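# Thread a bead onto the cord, away from its tips

## Task

Put one bead (any of them) onto the cord so that it rests well away from the cord's plastic end tips.

## Robot and tools

Robot: two 6-joint arms, left_arm and right_arm, each ending in a parallel two-finger gripper with a wrist camera. Fixed cameras: cam_head_left, cam_head_right, cam_high, cam_low; wrist cameras: cam_left_wrist, cam_right_wrist. All images are 896x504.

Frame: one scene frame, in metres. Origin at table-top height, halfway between the nominal arm bases. +x points out over the table, +z up, and left_arm sits on the +y side (arm names do not match image sides). Calibrated bases: left_arm at (-0.006, +0.377, 0), right_arm at (+0.042, -0.321, 0), each turned only slightly about z. Reported end_effector_position is the point between the finger pads, roughly 1 cm short of the fingertips; end_effector_quat_wxyz is its orientation. Fingers point along the gripper's +z and separate along its y. Printed hand positions can be off, more so at long reach.

Row layout (used by every tool that moves the arms): one flat list of 14 numbers covering both arms, even if only one moves. First left_arm's 6 joint angles then its opening, then right_arm's 6 angles then its opening. Joint order inside each arm is unusual and must be followed: shoulder, elbow, waist, wrist pitch, wrist yaw, wrist roll. Angles are absolute joint targets in radians (not offsets). Stated ranges: shoulder 0.000 to 3.142, elbow 0.000 to 3.142, waist -2.618 to 3.054, wrist pitch -1.571 to 1.571, wrist yaw -1.571 to 1.571, wrist roll -2.094 to 2.094. Real ends may differ by up to 0.059 rad; a target more than 0.059 rad beyond a stated end (and beyond the current angle) gets the call refused, while overshooting a real end is clipped and reported as "joint sent to its limit". Opening is absolute on a -1 (closed) to +1 (fully open, 0.094 m pad gap) scale. To leave a gripper alone, repeat its present command; 0 means half-closed, not "no change".

execute_actions(actions, cameras): actions is a list of actions; each action is a list of 1 to 15 rows, one row per 1/30 s control step, and the last row is held until 15 steps are used. Each action lasts 0.5 s. An empty list just returns state and images. cameras picks which images come back (omitted/null/["all"] = all, [] = none; an unknown name invalidates the call).

move(target, speed, blend, opening_speed, blocking, cameras): drives all joints in step toward absolute targets. target is one 14-number row, or up to 15 rows that differ only in joint angles (sharing a 10 s budget). speed is the top rate in rad/s of the joint with farthest to go, 0.01 to 2, default 0.5 (one value, or one per target). blend in rad rounds the corners at intermediate targets (default 0). opening_speed is the rate of the finger command, per second on the -1..+1 scale, at least 0.2; without it fingers are commanded at once. Paths take at least 0.5 s, do not avoid obstacles or the other arm, and grippers trace curves. blocking=false returns after about 0.5 s while motion continues; then execute_actions is refused until the move ends (use wait or stop). A new move replaces a running one. Result line "move:" gives the ending: done, off_target (resting with a joint over 0.035 rad from target), moving, held or fault, plus limits=held if steps were withheld, and the worst joint error for any arm not done. Done does not mean no contact.

wait(seconds 0 to 10): lets time pass holding the last command; a running move continues. stop(): brakes a running move (needs braking room). zoom_image(camera, region=[x0,y0,x1,y1] in image pixels, top-left origin, at most 504x504): closer look at a camera's latest image. read_manual: licence texts only. finished_scene(scene): ends the scene permanently; the bead must already stay threaded with the robot not holding it.

Result lines: Joint positions and Joint velocities per arm in the joint order above, then the finger pad gap (m). Joint targets shows what joints are currently driven toward (resend it to hold still). Tool commands shows present gripper commands. grip_measured is finger opening on the command scale (reads slightly wide when empty, narrower than a squeezed part). grip_effort_nm is gripper motor effort (negative closing), not pad force. Joint torques include gravity and offsets; positive means toward larger angle; the first three wrap at ±28 N m. "joint command not followed" means the clearance check altered targets. MOTOR HOT appears at 75 °C; at 90 °C that arm folds and idles for the rest of the scene.

Motion limits: per control step each joint target is kept within a lead of its measured angle (waist 0.202, shoulder 0.258, elbow 0.238, wrist pitch 0.573, wrist yaw and roll 0.522 rad), and a target that would move the gripper more than 100 mm from where it is gets scaled back, so big motions span several actions. Tiny turns may not start.

Gripping: commanding an opening a bit under the first-touch reading gives a light hold; about 0.11 below it gives full force (about 50 to 62 N per pad). Release by commanding well above grip_measured.

Avoid: dropping things or letting go of moving objects, knocking anything off the table (fails the task), fast impacts, pressing hard into surfaces or the other arm (an arm-on-arm hit can fail the scene), stretching or straining arms for long (heat). Loose objects may be nudged occasionally. Faster, smoother, lower-effort completion is better.

Each tool is called after "Call:" as name(argument=value, ...), one argument or row to a line, values as JSON.

## Session

Call:
execute_actions(
  actions=[],
)

Scene clock: 0.00 s.
left_arm: end_effector_position=(+0.2088, +0.2717, +0.1345) grip_measured=+1.000 grip_effort_nm=n/a end_effector_quat_wxyz=(-0.026, +0.448, +0.892, +0.045) | right_arm: end_effector_position=(+0.5449, -0.3345, +0.3893) grip_measured=+1.000 grip_effort_nm=n/a end_effector_quat_wxyz=(+0.596, +0.088, +0.791, -0.108)
Joint names: [shoulder, elbow, waist, wrist pitch, wrist yaw, wrist roll]
Joint positions: left_arm=[1.5 1.259 -0.582 -1.387 -0.087 0.403 0.094] | right_arm=[1.618 1.679 0.076 -0.353 0.378 0.041 0.094]
Joint velocities: left_arm=[-0.012 -0.002 0.017 0.037 0.007 -0.007 0] | right_arm=[-0.022 -0.007 -0.002 -0.066 0.051 0.022 0]
Joint torques (N m): no reading
Heat: left arm: 30 °C; right arm: 27 °C.
Joint targets: left_arm=[1.489 1.270 -0.582 -1.384 -0.084 0.403] | right_arm=[1.605 1.692 0.076 -0.346 0.381 0.041]
Tool commands: left_gripper/opening=+1.0 right_gripper/opening=+1.0

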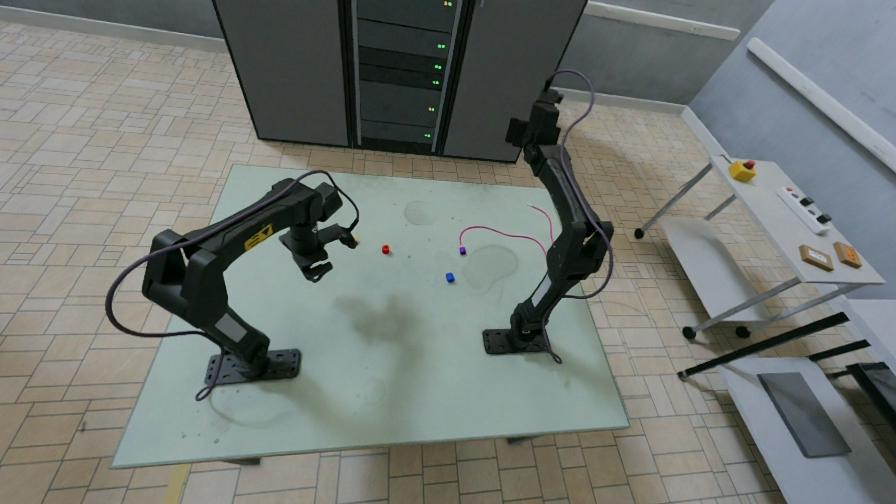

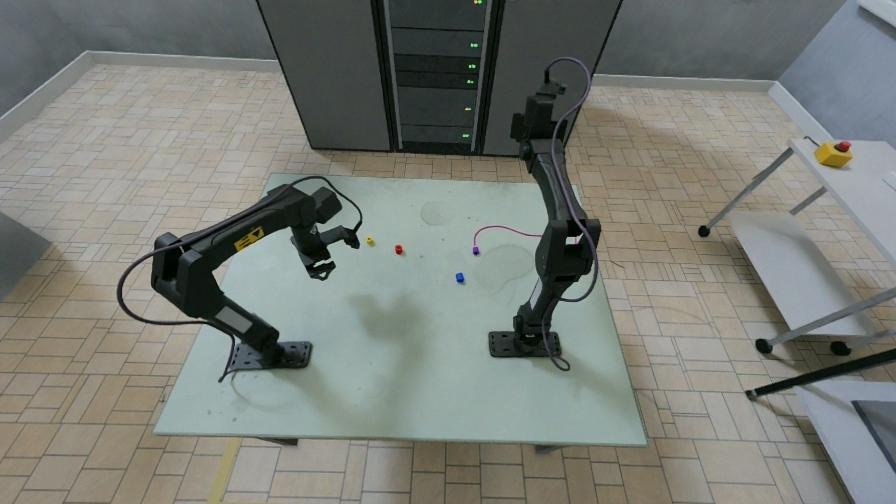

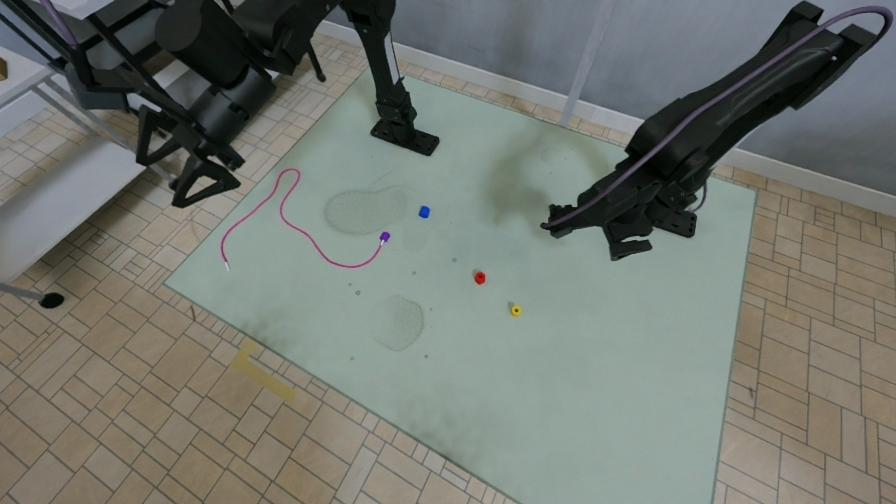

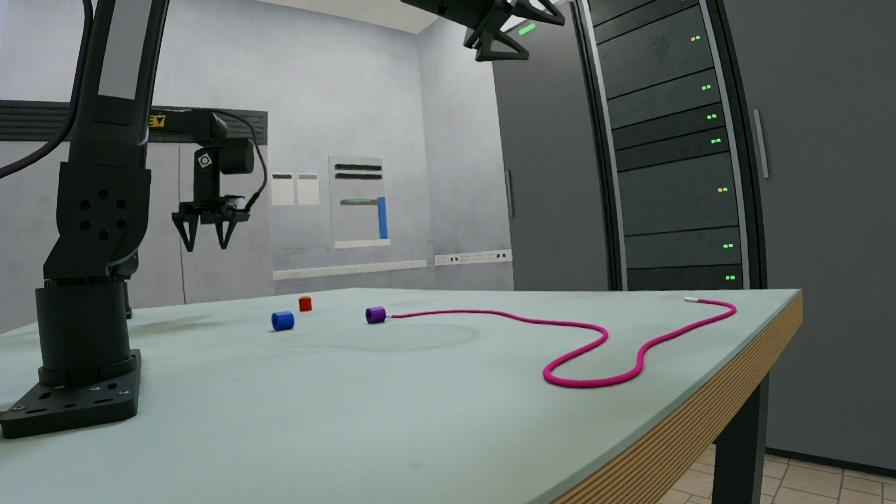

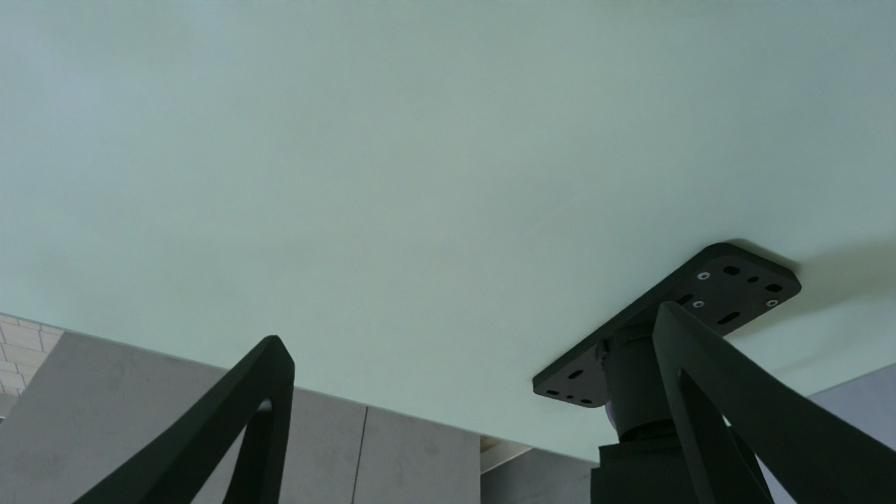

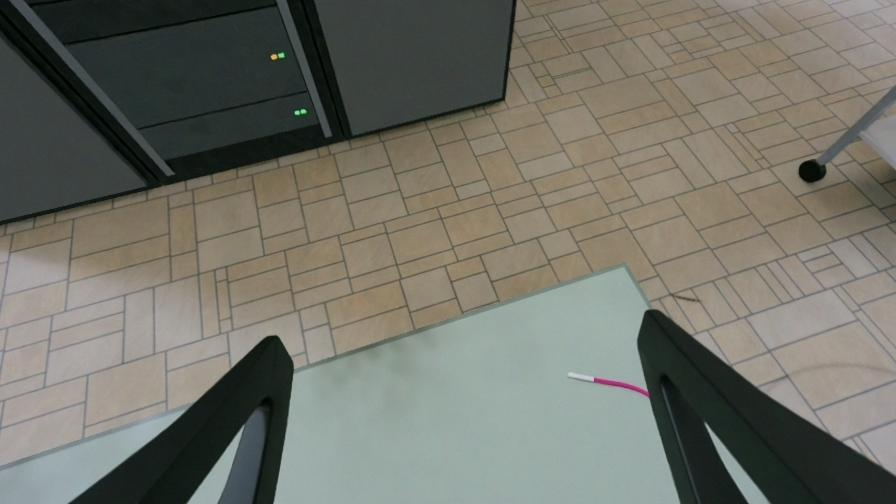

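Call:
zoom_image(
  camera="cam_high",
  region=[340, 180, 540, 330],
)

Call:
zoom_image(
  camera="cam_low",
  region=[250, 270, 450, 370],
)

Call:
zoom_image(
  camera="cam_head_right",
  region=[350, 200, 550, 300],
)

Call:
zoom_image(
  camera="cam_high",
  region=[200, 150, 420, 300],
)

Scaled by 2.520 from the camera's 896x504 image, which has a finer 1280x720 frame.

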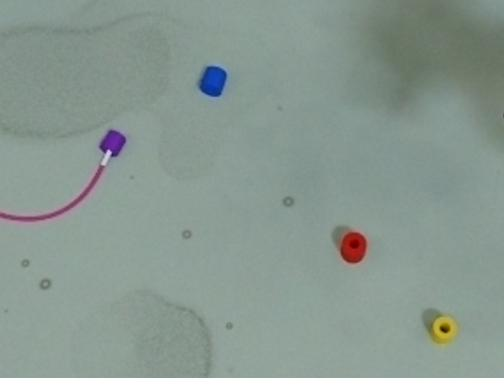

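Scaled by 2.520 from the camera's 896x504 image, which has a finer 1280x720 frame.

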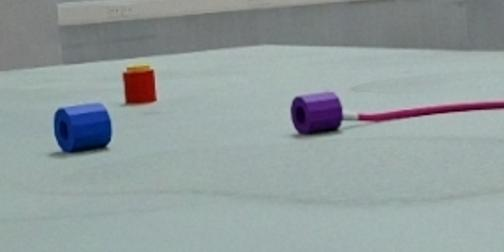

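Scaled by 2.520 from the camera's 896x504 image, which has a finer 1280x720 frame.

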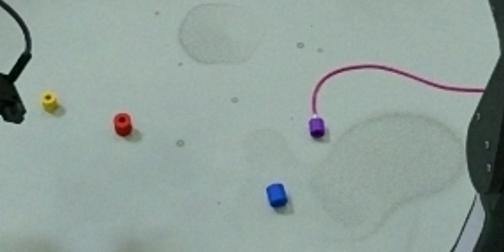

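Scaled by 2.291 from the camera's 896x504 image, which has a finer 1280x720 frame.

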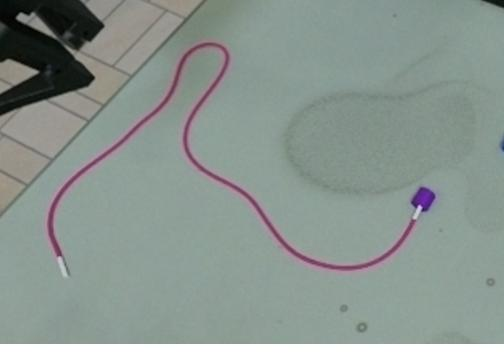

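Call:
move(
  target=[1.493, 0.835, -0.784, -0.042, 0, 0, 0, 2.288, 2.038, -0.297, -0.797, 0, -0.9, 0],
  speed=0.8,
)

Scene clock: 142.03 s.
left_arm: end_effector_position=(+0.3094, +0.1034, +0.1150) grip_measured=+0.002 grip_effort_nm=-0.100 end_effector_quat_wxyz=(+0.387, +0.322, +0.852, -0.141) | right_arm: end_effector_position=(+0.5839, -0.4736, +0.0924) grip_measured=+0.003 grip_effort_nm=-0.183 end_effector_quat_wxyz=(+0.205, -0.297, +0.922, -0.144)
Joint names: [shoulder, elbow, waist, wrist pitch, wrist yaw, wrist roll]
Joint positions: left_arm=[1.5 0.84 -0.776 -0.062 -0.006 0.006 0.047] | right_arm=[2.275 1.995 -0.298 -0.785 0.015 -0.897 0.047]
Joint velocities: left_arm=[-0.017 -0.012 0.012 0.022 -0.007 0.022 0] | right_arm=[0.002 -0.012 0.002 0.007 -0.007 -0.037 -0.001]
Joint torques (N m): left_arm=[-6.43 5.61 -0.61 1.52 0.03 -0.07] | right_arm=[-12.07 10.14 0.05 0.82 -0.16 0.03]
Heat: left arm: 27 °C; right arm: 35 °C.
Joint targets: left_arm=[1.493 0.835 -0.784 -0.042 0.000 0.000] | right_arm=[2.288 2.038 -0.297 -0.797 0.000 -0.900]
move: off_target (right_arm); right_arm: the elbow is farthest, 0.043 rad from its target
camera_calibration:
cam_left_wrist: T_world_to_cam=[[-0.718073, -0.688129, -0.104166, 0.309701], [-0.680727, 0.725587, -0.100664, 0.1731], [0.144851, -0.00137525, -0.989453, 0.182278], [0, 0, 0, 1]] pos_world=[0.313819, 0.0877657, 0.230041]
cam_right_wrist: T_world_to_cam=[[0.41079, -0.839622, 0.355369, -0.668398], [-0.891676, -0.28868, 0.348679, 0.376859], [-0.19017, -0.460108, -0.867258, 0.0891485], [0, 0, 0, 1]] pos_world=[0.627561, -0.411392, 0.18344]

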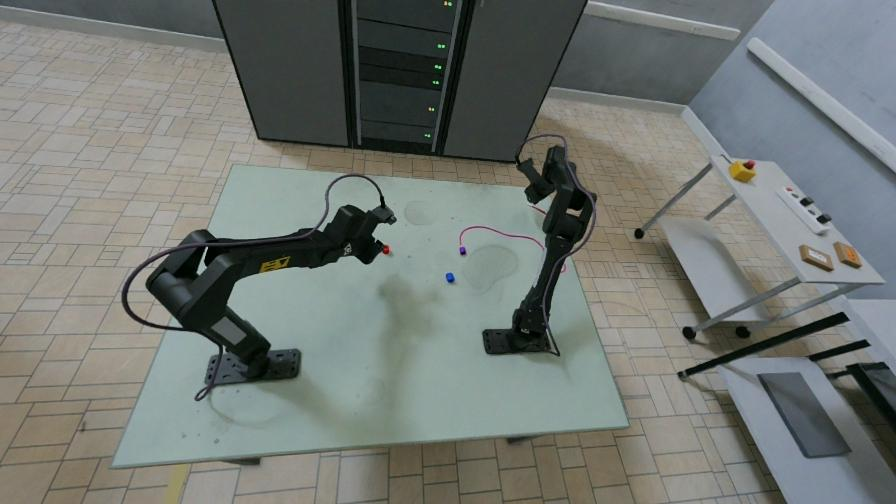

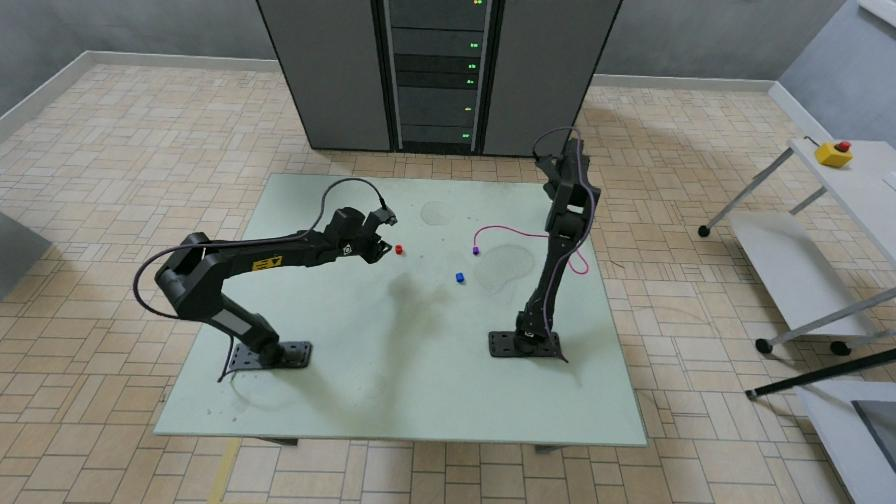

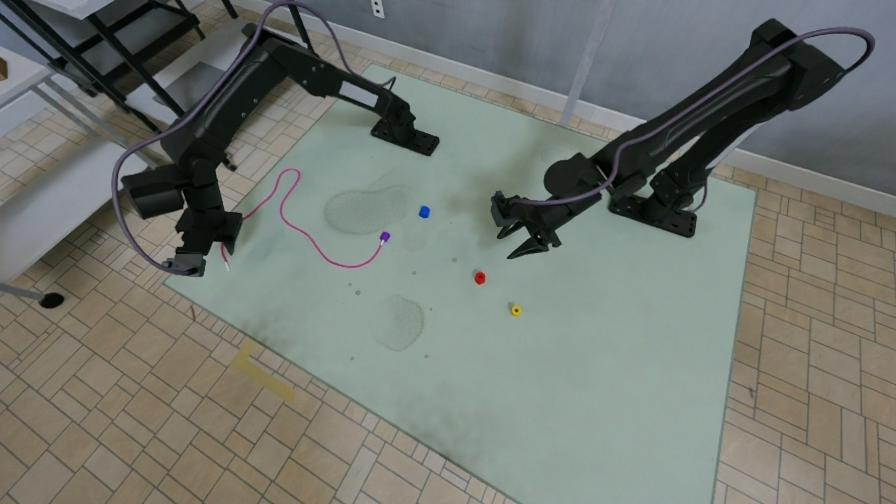

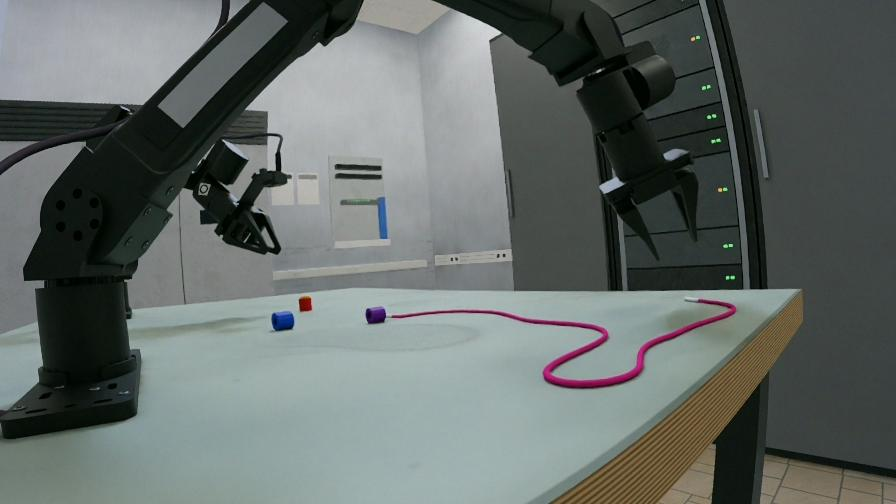

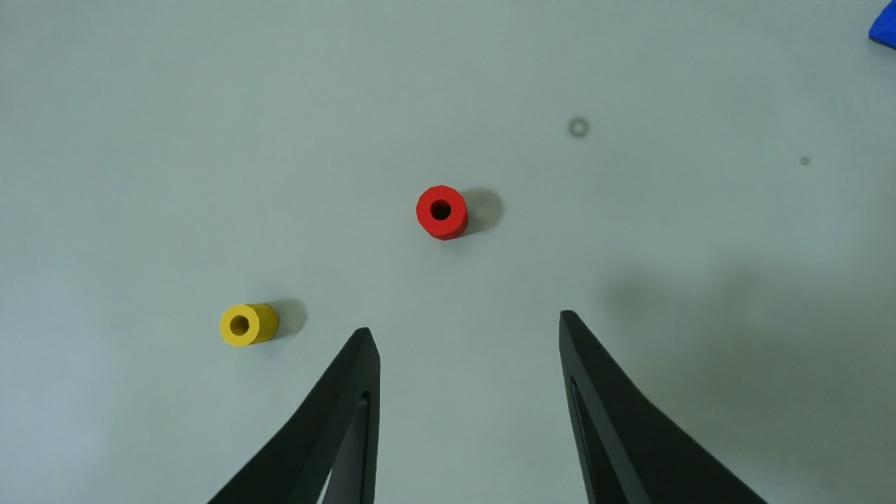

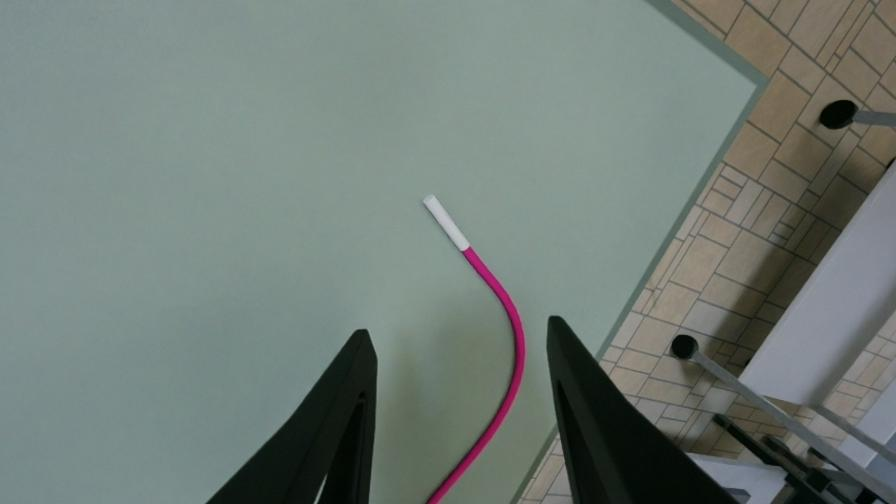

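Call:
move(
  target=[1.709, 0.612, -0.744, 0.486, 0, 0, 0.3, 2.590, 2.437, -0.385, -1.069, 0, -1.45, -0.3],
  speed=0.6,
)

Scene clock: 203.63 s.
left_arm: end_effector_position=(+0.3199, +0.1072, +0.0481) grip_measured=+0.298 grip_effort_nm=0.105 end_effector_quat_wxyz=(+0.432, +0.304, +0.835, -0.153) | right_arm: end_effector_position=(+0.5828, -0.5223, +0.0451) grip_measured=-0.297 grip_effort_nm=-0.183 end_effector_quat_wxyz=(+0.102, -0.511, +0.842, -0.139)
Joint names: [shoulder, elbow, waist, wrist pitch, wrist yaw, wrist roll]
Joint positions: left_arm=[1.698 0.614 -0.753 0.466 -0.006 0.006 0.061] | right_arm=[2.566 2.391 -0.38 -1.05 0.013 -1.447 0.033]
Joint velocities: left_arm=[-0.022 -0.002 0.007 0.007 0.022 -0.007 0] | right_arm=[0.007 0.002 -0.007 0.051 -0.037 -0.037 0.001]
Joint torques (N m): left_arm=[-5.53 4.72 0.73 1.61 0.03 -0.06] | right_arm=[-12.81 10.18 -0.46 0.49 -0.15 -0.01]
Heat: left arm: 29 °C; right arm: 31 °C.
Joint targets: left_arm=[1.709 0.612 -0.744 0.486 0.000 0.000] | right_arm=[2.590 2.437 -0.385 -1.069 0.000 -1.450]
move: off_target (right_arm); right_arm: the elbow is farthest, 0.046 rad from its target
camera_calibration:
cam_left_wrist: T_world_to_cam=[[-0.693337, -0.711853, -0.112023, 0.307894], [-0.685349, 0.699425, -0.202736, 0.179877], [0.222669, -0.0637894, -0.972805, 0.0955015], [0, 0, 0, 1]] pos_world=[0.315487, 0.0994565, 0.163863]
cam_right_wrist: T_world_to_cam=[[0.78254, -0.525811, 0.333396, -0.743786], [-0.608306, -0.531633, 0.589347, 0.0753835], [-0.132641, -0.663994, -0.735879, -0.120397], [0, 0, 0, 1]] pos_world=[0.611929, -0.430958, 0.11495]

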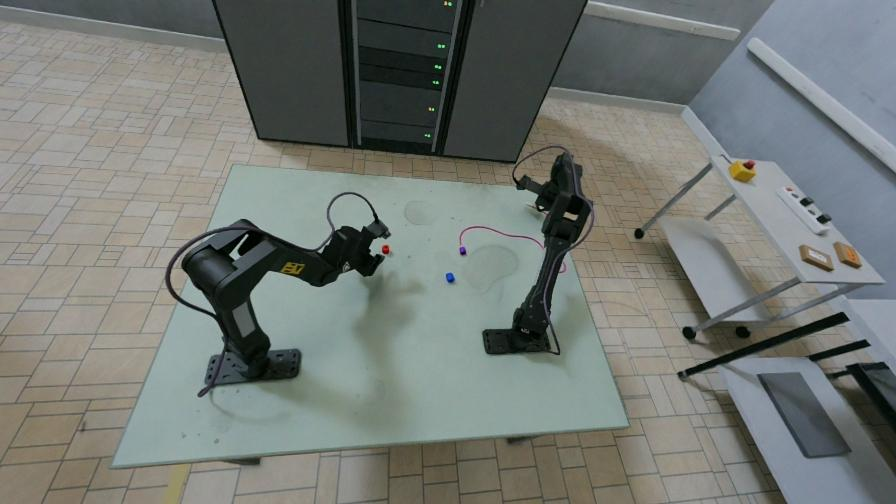

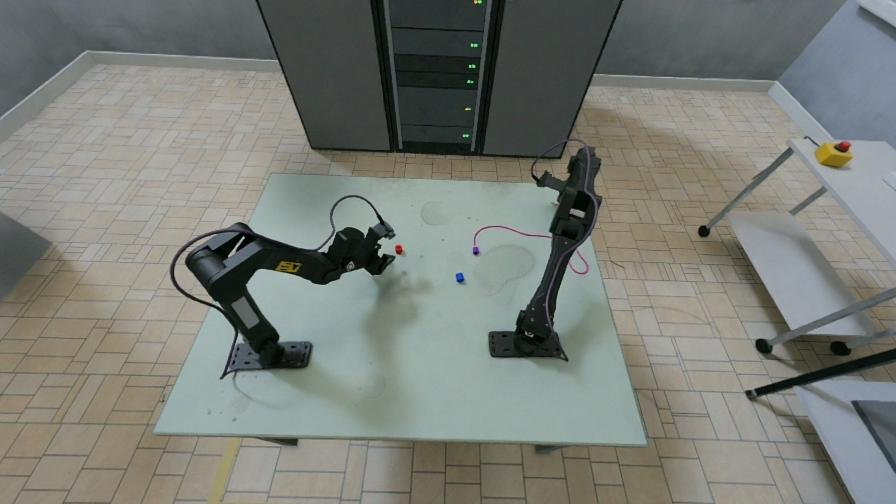

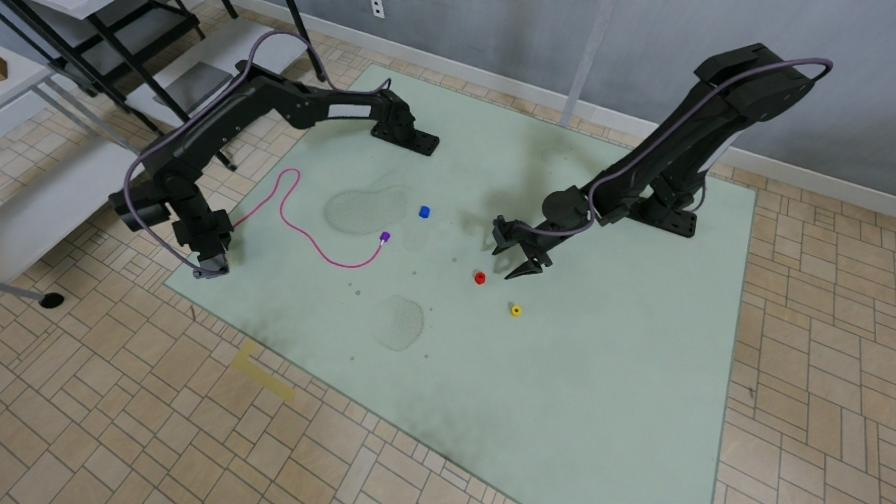

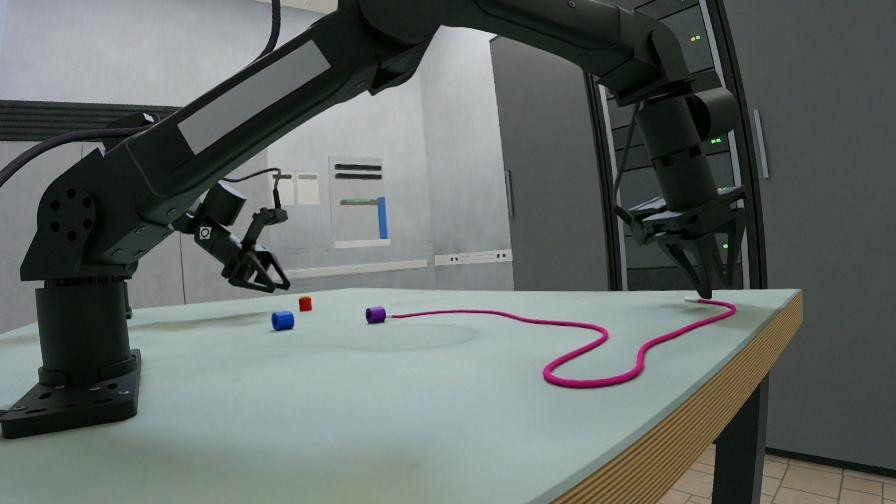

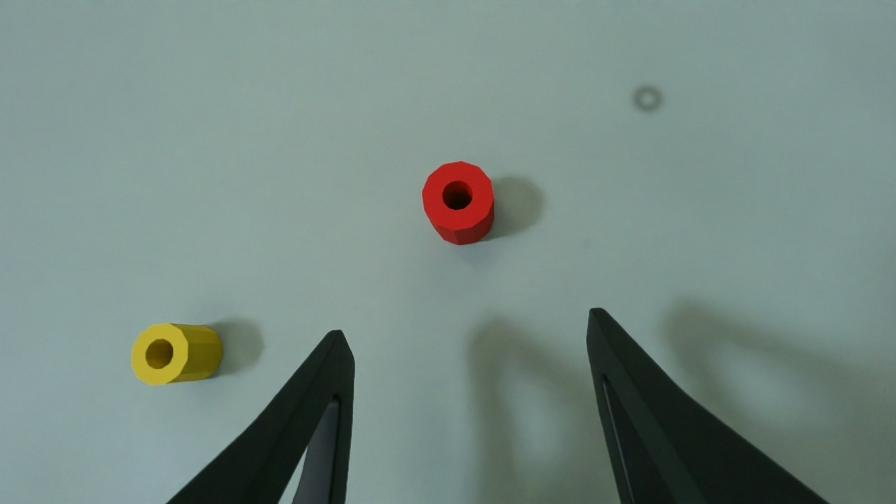

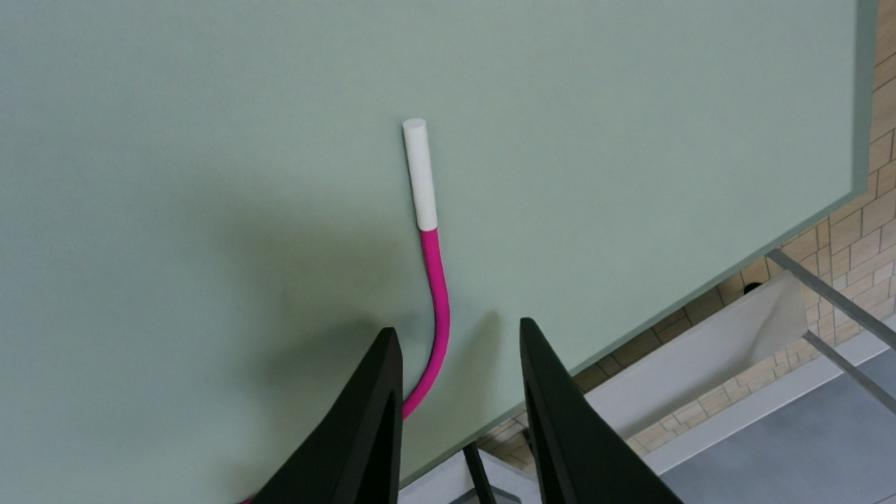

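Call:
move(
  target=[1.978, 0.784, -0.748, 0.583, 0, 0, 0.3, 2.635, 2.386, -0.389, -0.973, 0, -1.45, -0.3],
  speed=0.25,
  cameras=["cam_low","cam_left_wrist","cam_right_wrist"],
)

Scene clock: 229.93 s.
left_arm: end_effector_position=(+0.3535, +0.0790, +0.0129) grip_measured=+0.298 grip_effort_nm=0.100 end_effector_quat_wxyz=(+0.431, +0.304, +0.836, -0.153) | right_arm: end_effector_position=(+0.5935, -0.5262, +0.0375) grip_measured=-0.297 grip_effort_nm=-0.183 end_effector_quat_wxyz=(+0.112, -0.510, +0.839, -0.152)
Joint names: [shoulder, elbow, waist, wrist pitch, wrist yaw, wrist roll]
Joint positions: left_arm=[1.957 0.764 -0.753 0.571 -0.005 0.005 0.061] | right_arm=[2.588 2.391 -0.38 -0.993 0.013 -1.448 0.033]
Joint velocities: left_arm=[0.002 -0.007 -0.012 0.051 0.037 -0.037 0] | right_arm=[0.017 0.002 -0.002 0.051 -0.066 -0.037 0.001]
Joint torques (N m): left_arm=[-6.6 5.98 0.4 1.52 0.03 -0.06] | right_arm=[-11.21 6.3 -0.76 0.92 -0.1 -0.03]
Heat: left arm: 28 °C; right arm: 32 °C.
Joint targets: left_arm=[1.978 0.784 -0.748 0.583 0.000 0.000] | right_arm=[2.635 2.386 -0.389 -0.973 0.000 -1.450]
move: off_target (right_arm); right_arm: the shoulder is farthest, 0.047 rad from its target
camera_calibration:
cam_left_wrist: T_world_to_cam=[[-0.693492, -0.711926, -0.110593, 0.307237], [-0.686332, 0.699495, -0.199134, 0.215903], [0.219128, -0.0621943, -0.973712, 0.0531407], [0, 0, 0, 1]] pos_world=[0.349603, 0.071012, 0.128716]
cam_right_wrist: T_world_to_cam=[[0.771908, -0.520705, 0.364725, -0.743912], [-0.626425, -0.525158, 0.576022, 0.0989979], [-0.108399, -0.673109, -0.731556, -0.146588], [0, 0, 0, 1]] pos_world=[0.620356, -0.434039, 0.107061]
Images, in order (width x height): cam_low 896x504, cam_left_wrist 896x504, cam_right_wrist 896x504.

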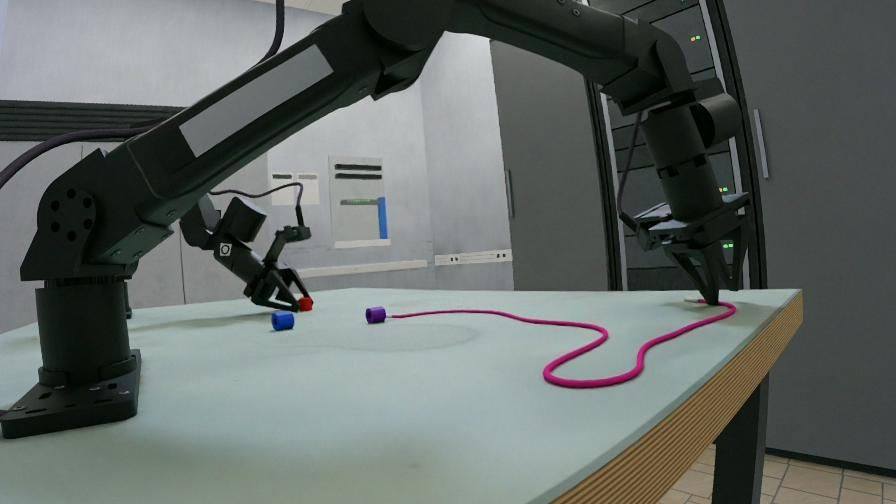

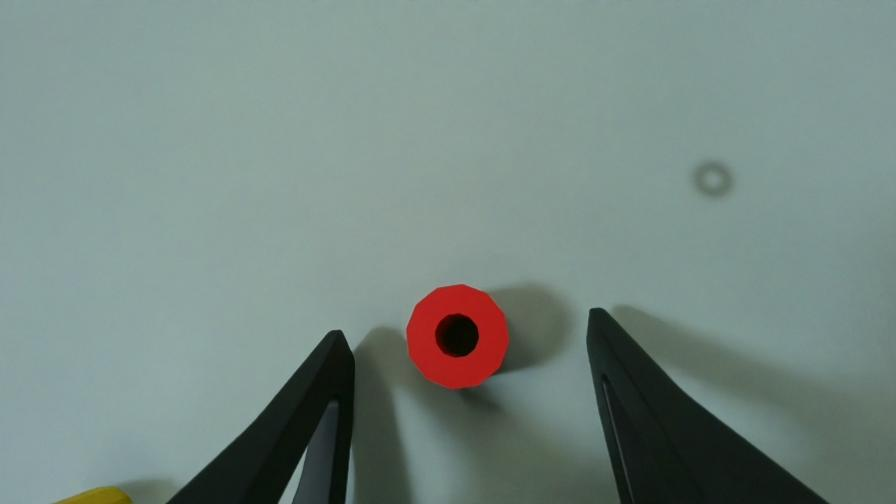

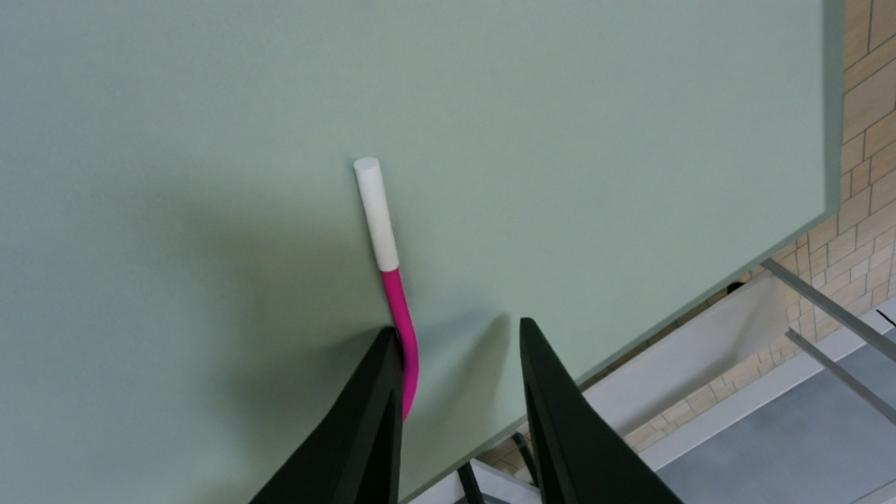

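Call:
zoom_image(
  camera="cam_low",
  region=[620, 200, 800, 340],
)

Call:
zoom_image(
  camera="cam_right_wrist",
  region=[300, 220, 620, 460],
)

Scaled by 2.800 from the camera's 896x504 image, which has a finer 1280x720 frame.

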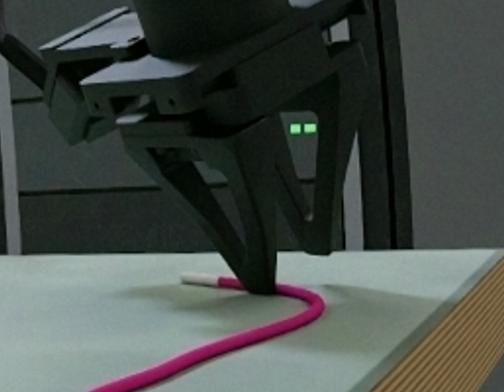

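Scaled by 1.575 from the camera's 896x504 image, which has a finer 1280x720 frame.

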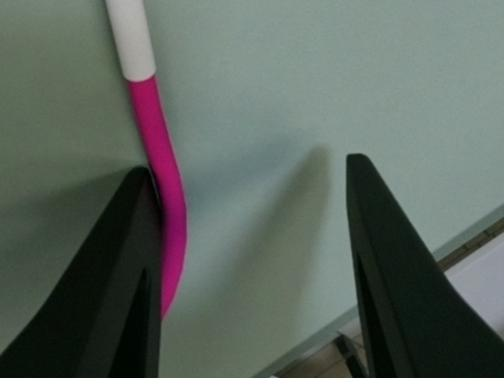

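Call:
move(
  target=[2.0, 0.815, -0.744, 0.578, 0, 0, 0.3, 2.586, 2.436, -0.389, -1.072, 0, -1.4, -0.7],
  speed=0.25,
  cameras=["cam_low","cam_left_wrist","cam_right_wrist"],
)

Call:
zoom_image(
  camera="cam_low",
  region=[240, 260, 340, 340],
)

Scene clock: 257.63 s.
left_arm: end_effector_position=(+0.3595, +0.0740, +0.0132) grip_measured=+0.298 grip_effort_nm=0.110 end_effector_quat_wxyz=(+0.434, +0.304, +0.834, -0.154) | right_arm: end_effector_position=(+0.5856, -0.5232, +0.0341) grip_measured=-0.697 grip_effort_nm=-0.173 end_effector_quat_wxyz=(+0.103, -0.495, +0.852, -0.135)
Joint names: [shoulder, elbow, waist, wrist pitch, wrist yaw, wrist roll]
Joint positions: left_arm=[1.978 0.793 -0.753 0.571 -0.005 0.005 0.061] | right_arm=[2.593 2.4 -0.38 -1.037 0.012 -1.408 0.014]
Joint velocities: left_arm=[-0.007 0.012 0.007 -0.022 -0.022 0.037 0] | right_arm=[0.007 0.007 -0.002 -0.066 -0.051 0.081 0]
Joint torques (N m): left_arm=[-6.86 6.23 0.73 1.47 0.04 -0.06] | right_arm=[-15.24 9.35 -0.76 0.34 -0.13 0.07]
Heat: left arm: 29 °C; right arm: 33 °C.
Joint targets: left_arm=[2.000 0.815 -0.744 0.578 0.000 0.000] | right_arm=[2.586 2.436 -0.389 -1.072 0.000 -1.400]
move: off_target (right_arm); right_arm: the elbow is farthest, 0.036 rad from its target
camera_calibration:
cam_left_wrist: T_world_to_cam=[[-0.692876, -0.712441, -0.111136, 0.307672], [-0.685205, 0.698553, -0.206198, 0.223267], [0.224538, -0.0667183, -0.972179, 0.0501507], [0, 0, 0, 1]] pos_world=[0.354902, 0.0665804, 0.128986]
cam_right_wrist: T_world_to_cam=[[0.762833, -0.558392, 0.326012, -0.748031], [-0.627526, -0.5178, 0.581459, 0.101908], [-0.155873, -0.648137, -0.745401, -0.106536], [0, 0, 0, 1]] pos_world=[0.617967, -0.433976, 0.1052]
Images, in order (width x height): cam_low 896x504, cam_left_wrist 896x504, cam_right_wrist 896x504.

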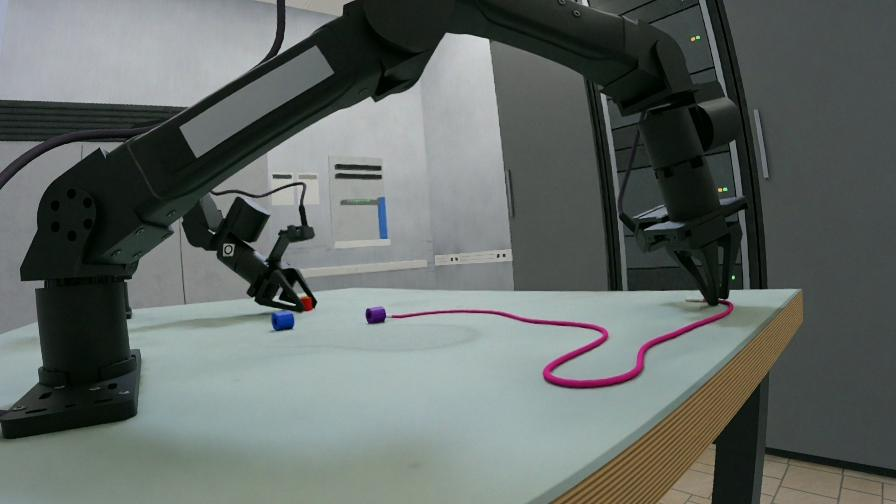

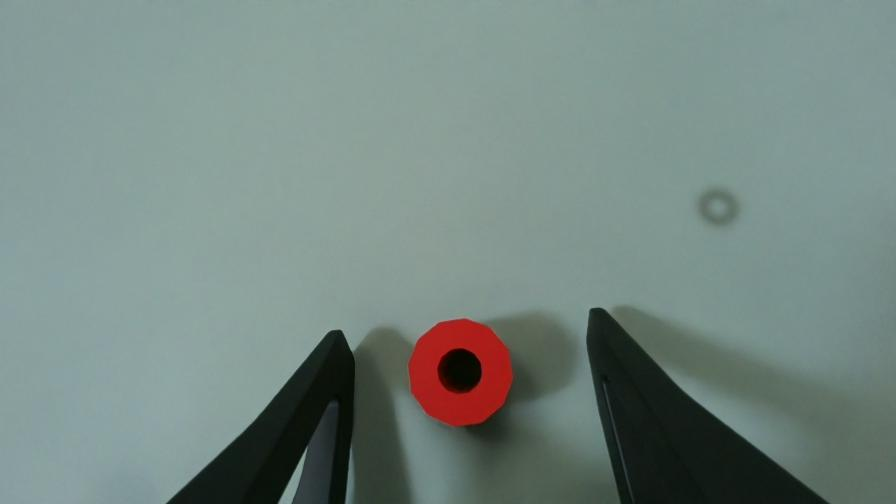

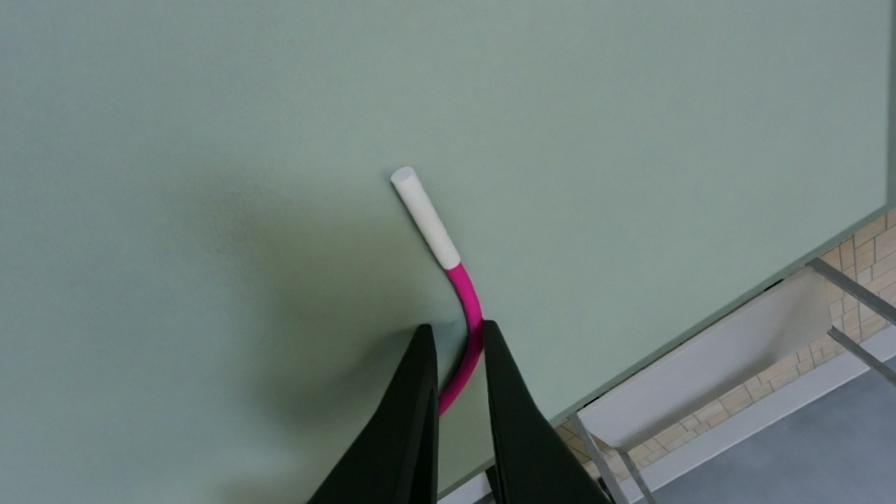

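Scaled by 5.040 from the camera's 896x504 image, which has a finer 1280x720 frame.

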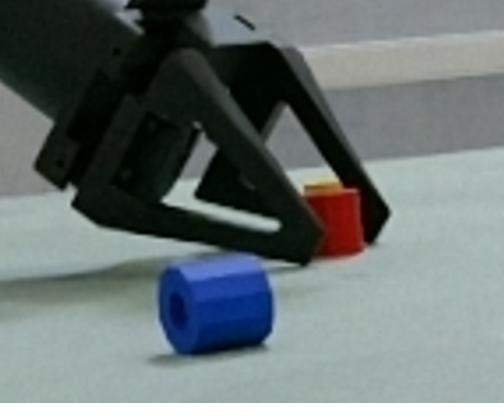

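Call:
move(
  target=[2.0, 0.815, -0.744, 0.578, 0, 0, -0.62, 2.600, 2.425, -0.386, -1.045, 0, -1.45, -0.7],
  speed=0.25,
  opening_speed=1,
  cameras=["cam_low","cam_left_wrist","cam_right_wrist"],
)

Call:
zoom_image(
  camera="cam_low",
  region=[660, 250, 760, 330],
)

Call:
zoom_image(
  camera="cam_right_wrist",
  region=[300, 220, 620, 460],
)

Scene clock: 269.90 s.
left_arm: end_effector_position=(+0.3594, +0.0739, +0.0132) grip_measured=-0.560 grip_effort_nm=-1.023 end_effector_quat_wxyz=(+0.434, +0.304, +0.834, -0.154) | right_arm: end_effector_position=(+0.5854, -0.5231, +0.0341) grip_measured=-0.697 grip_effort_nm=-0.168 end_effector_quat_wxyz=(+0.100, -0.512, +0.842, -0.136)
Joint names: [shoulder, elbow, waist, wrist pitch, wrist yaw, wrist roll]
Joint positions: left_arm=[1.978 0.793 -0.753 0.571 -0.005 0.005 0.021] | right_arm=[2.593 2.401 -0.38 -1.038 0.012 -1.447 0.014]
Joint velocities: left_arm=[-0.007 -0.012 -0.002 0.095 0.081 -0.022 0] | right_arm=[-0.002 0.002 -0.002 -0.022 -0.022 0.007 0]
Joint torques (N m): left_arm=[-6.87 6.23 0.72 1.48 0.02 -0.06] | right_arm=[-14.17 8.49 -0.47 0.57 -0.12 -0.03]
Heat: left arm: 29 °C; right arm: 36 °C.
Joint targets: left_arm=[2.000 0.815 -0.744 0.578 0.000 0.000] | right_arm=[2.600 2.425 -0.386 -1.045 0.000 -1.450]
move: done
camera_calibration:
cam_left_wrist: T_world_to_cam=[[-0.693113, -0.712244, -0.110918, 0.307673], [-0.685016, 0.698732, -0.206219, 0.223193], [0.22438, -0.0669523, -0.972199, 0.0502311], [0, 0, 0, 1]] pos_world=[0.354872, 0.066549, 0.128988]
cam_right_wrist: T_world_to_cam=[[0.784574, -0.526167, 0.328012, -0.743813], [-0.604927, -0.533502, 0.591133, 0.0800395], [-0.136039, -0.662211, -0.736865, -0.125761], [0, 0, 0, 1]] pos_world=[0.614886, -0.431949, 0.103997]
Images, in order (width x height): cam_low 896x504, cam_left_wrist 896x504, cam_right_wrist 896x504.

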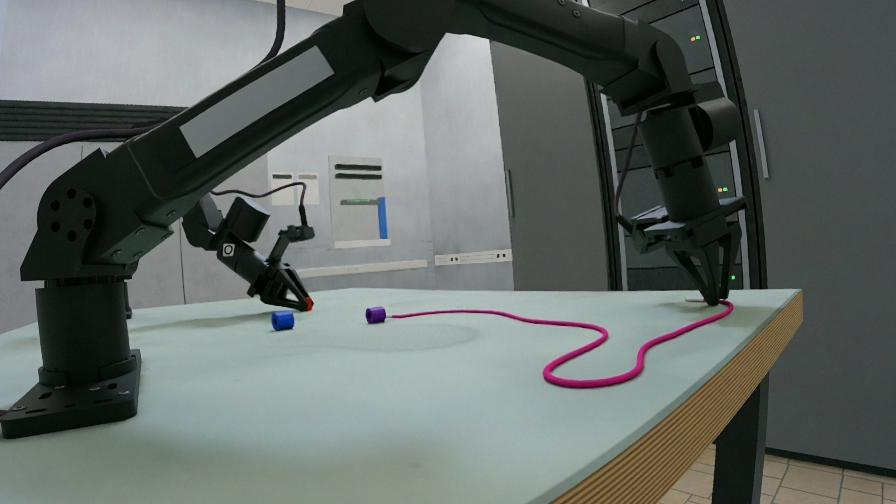

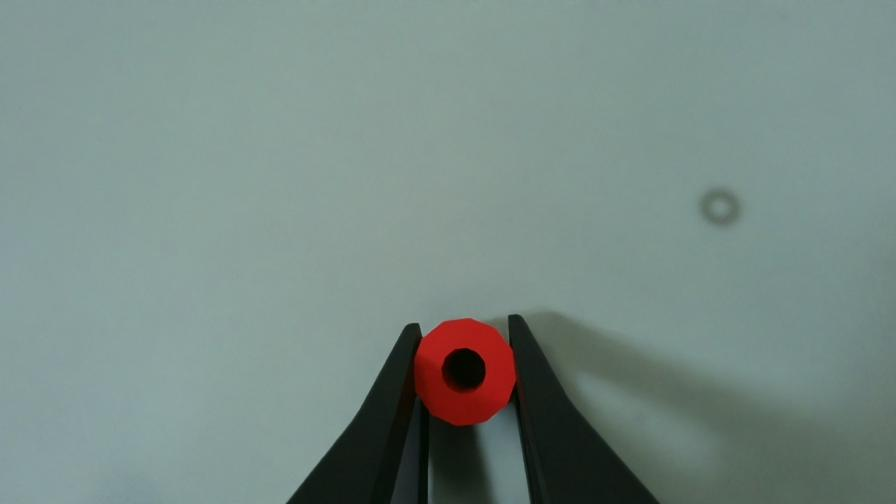

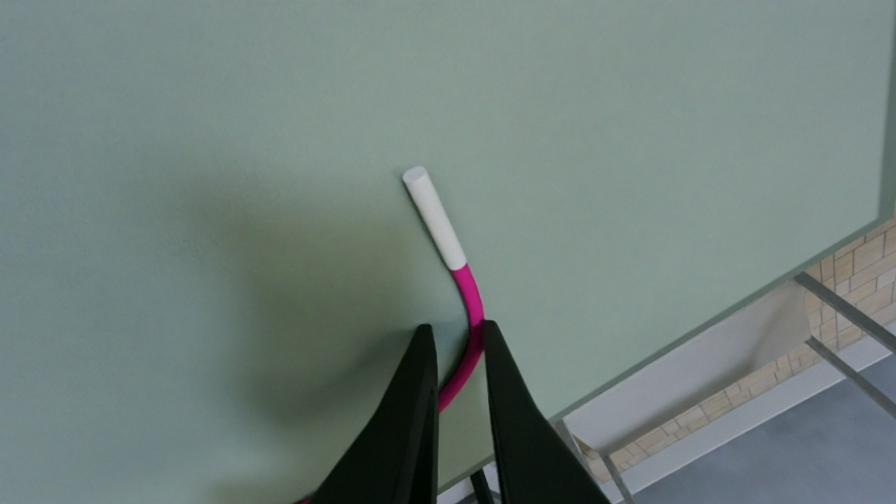

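Scaled by 5.040 from the camera's 896x504 image, which has a finer 1280x720 frame.

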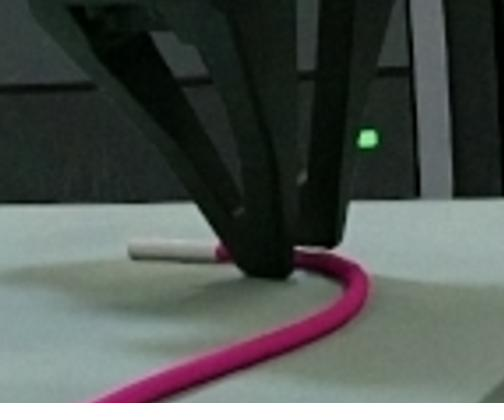

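Scaled by 1.575 from the camera's 896x504 image, which has a finer 1280x720 frame.

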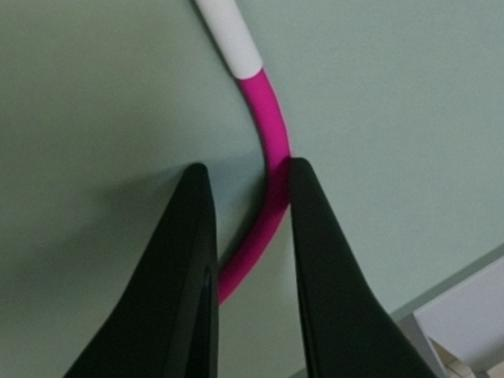

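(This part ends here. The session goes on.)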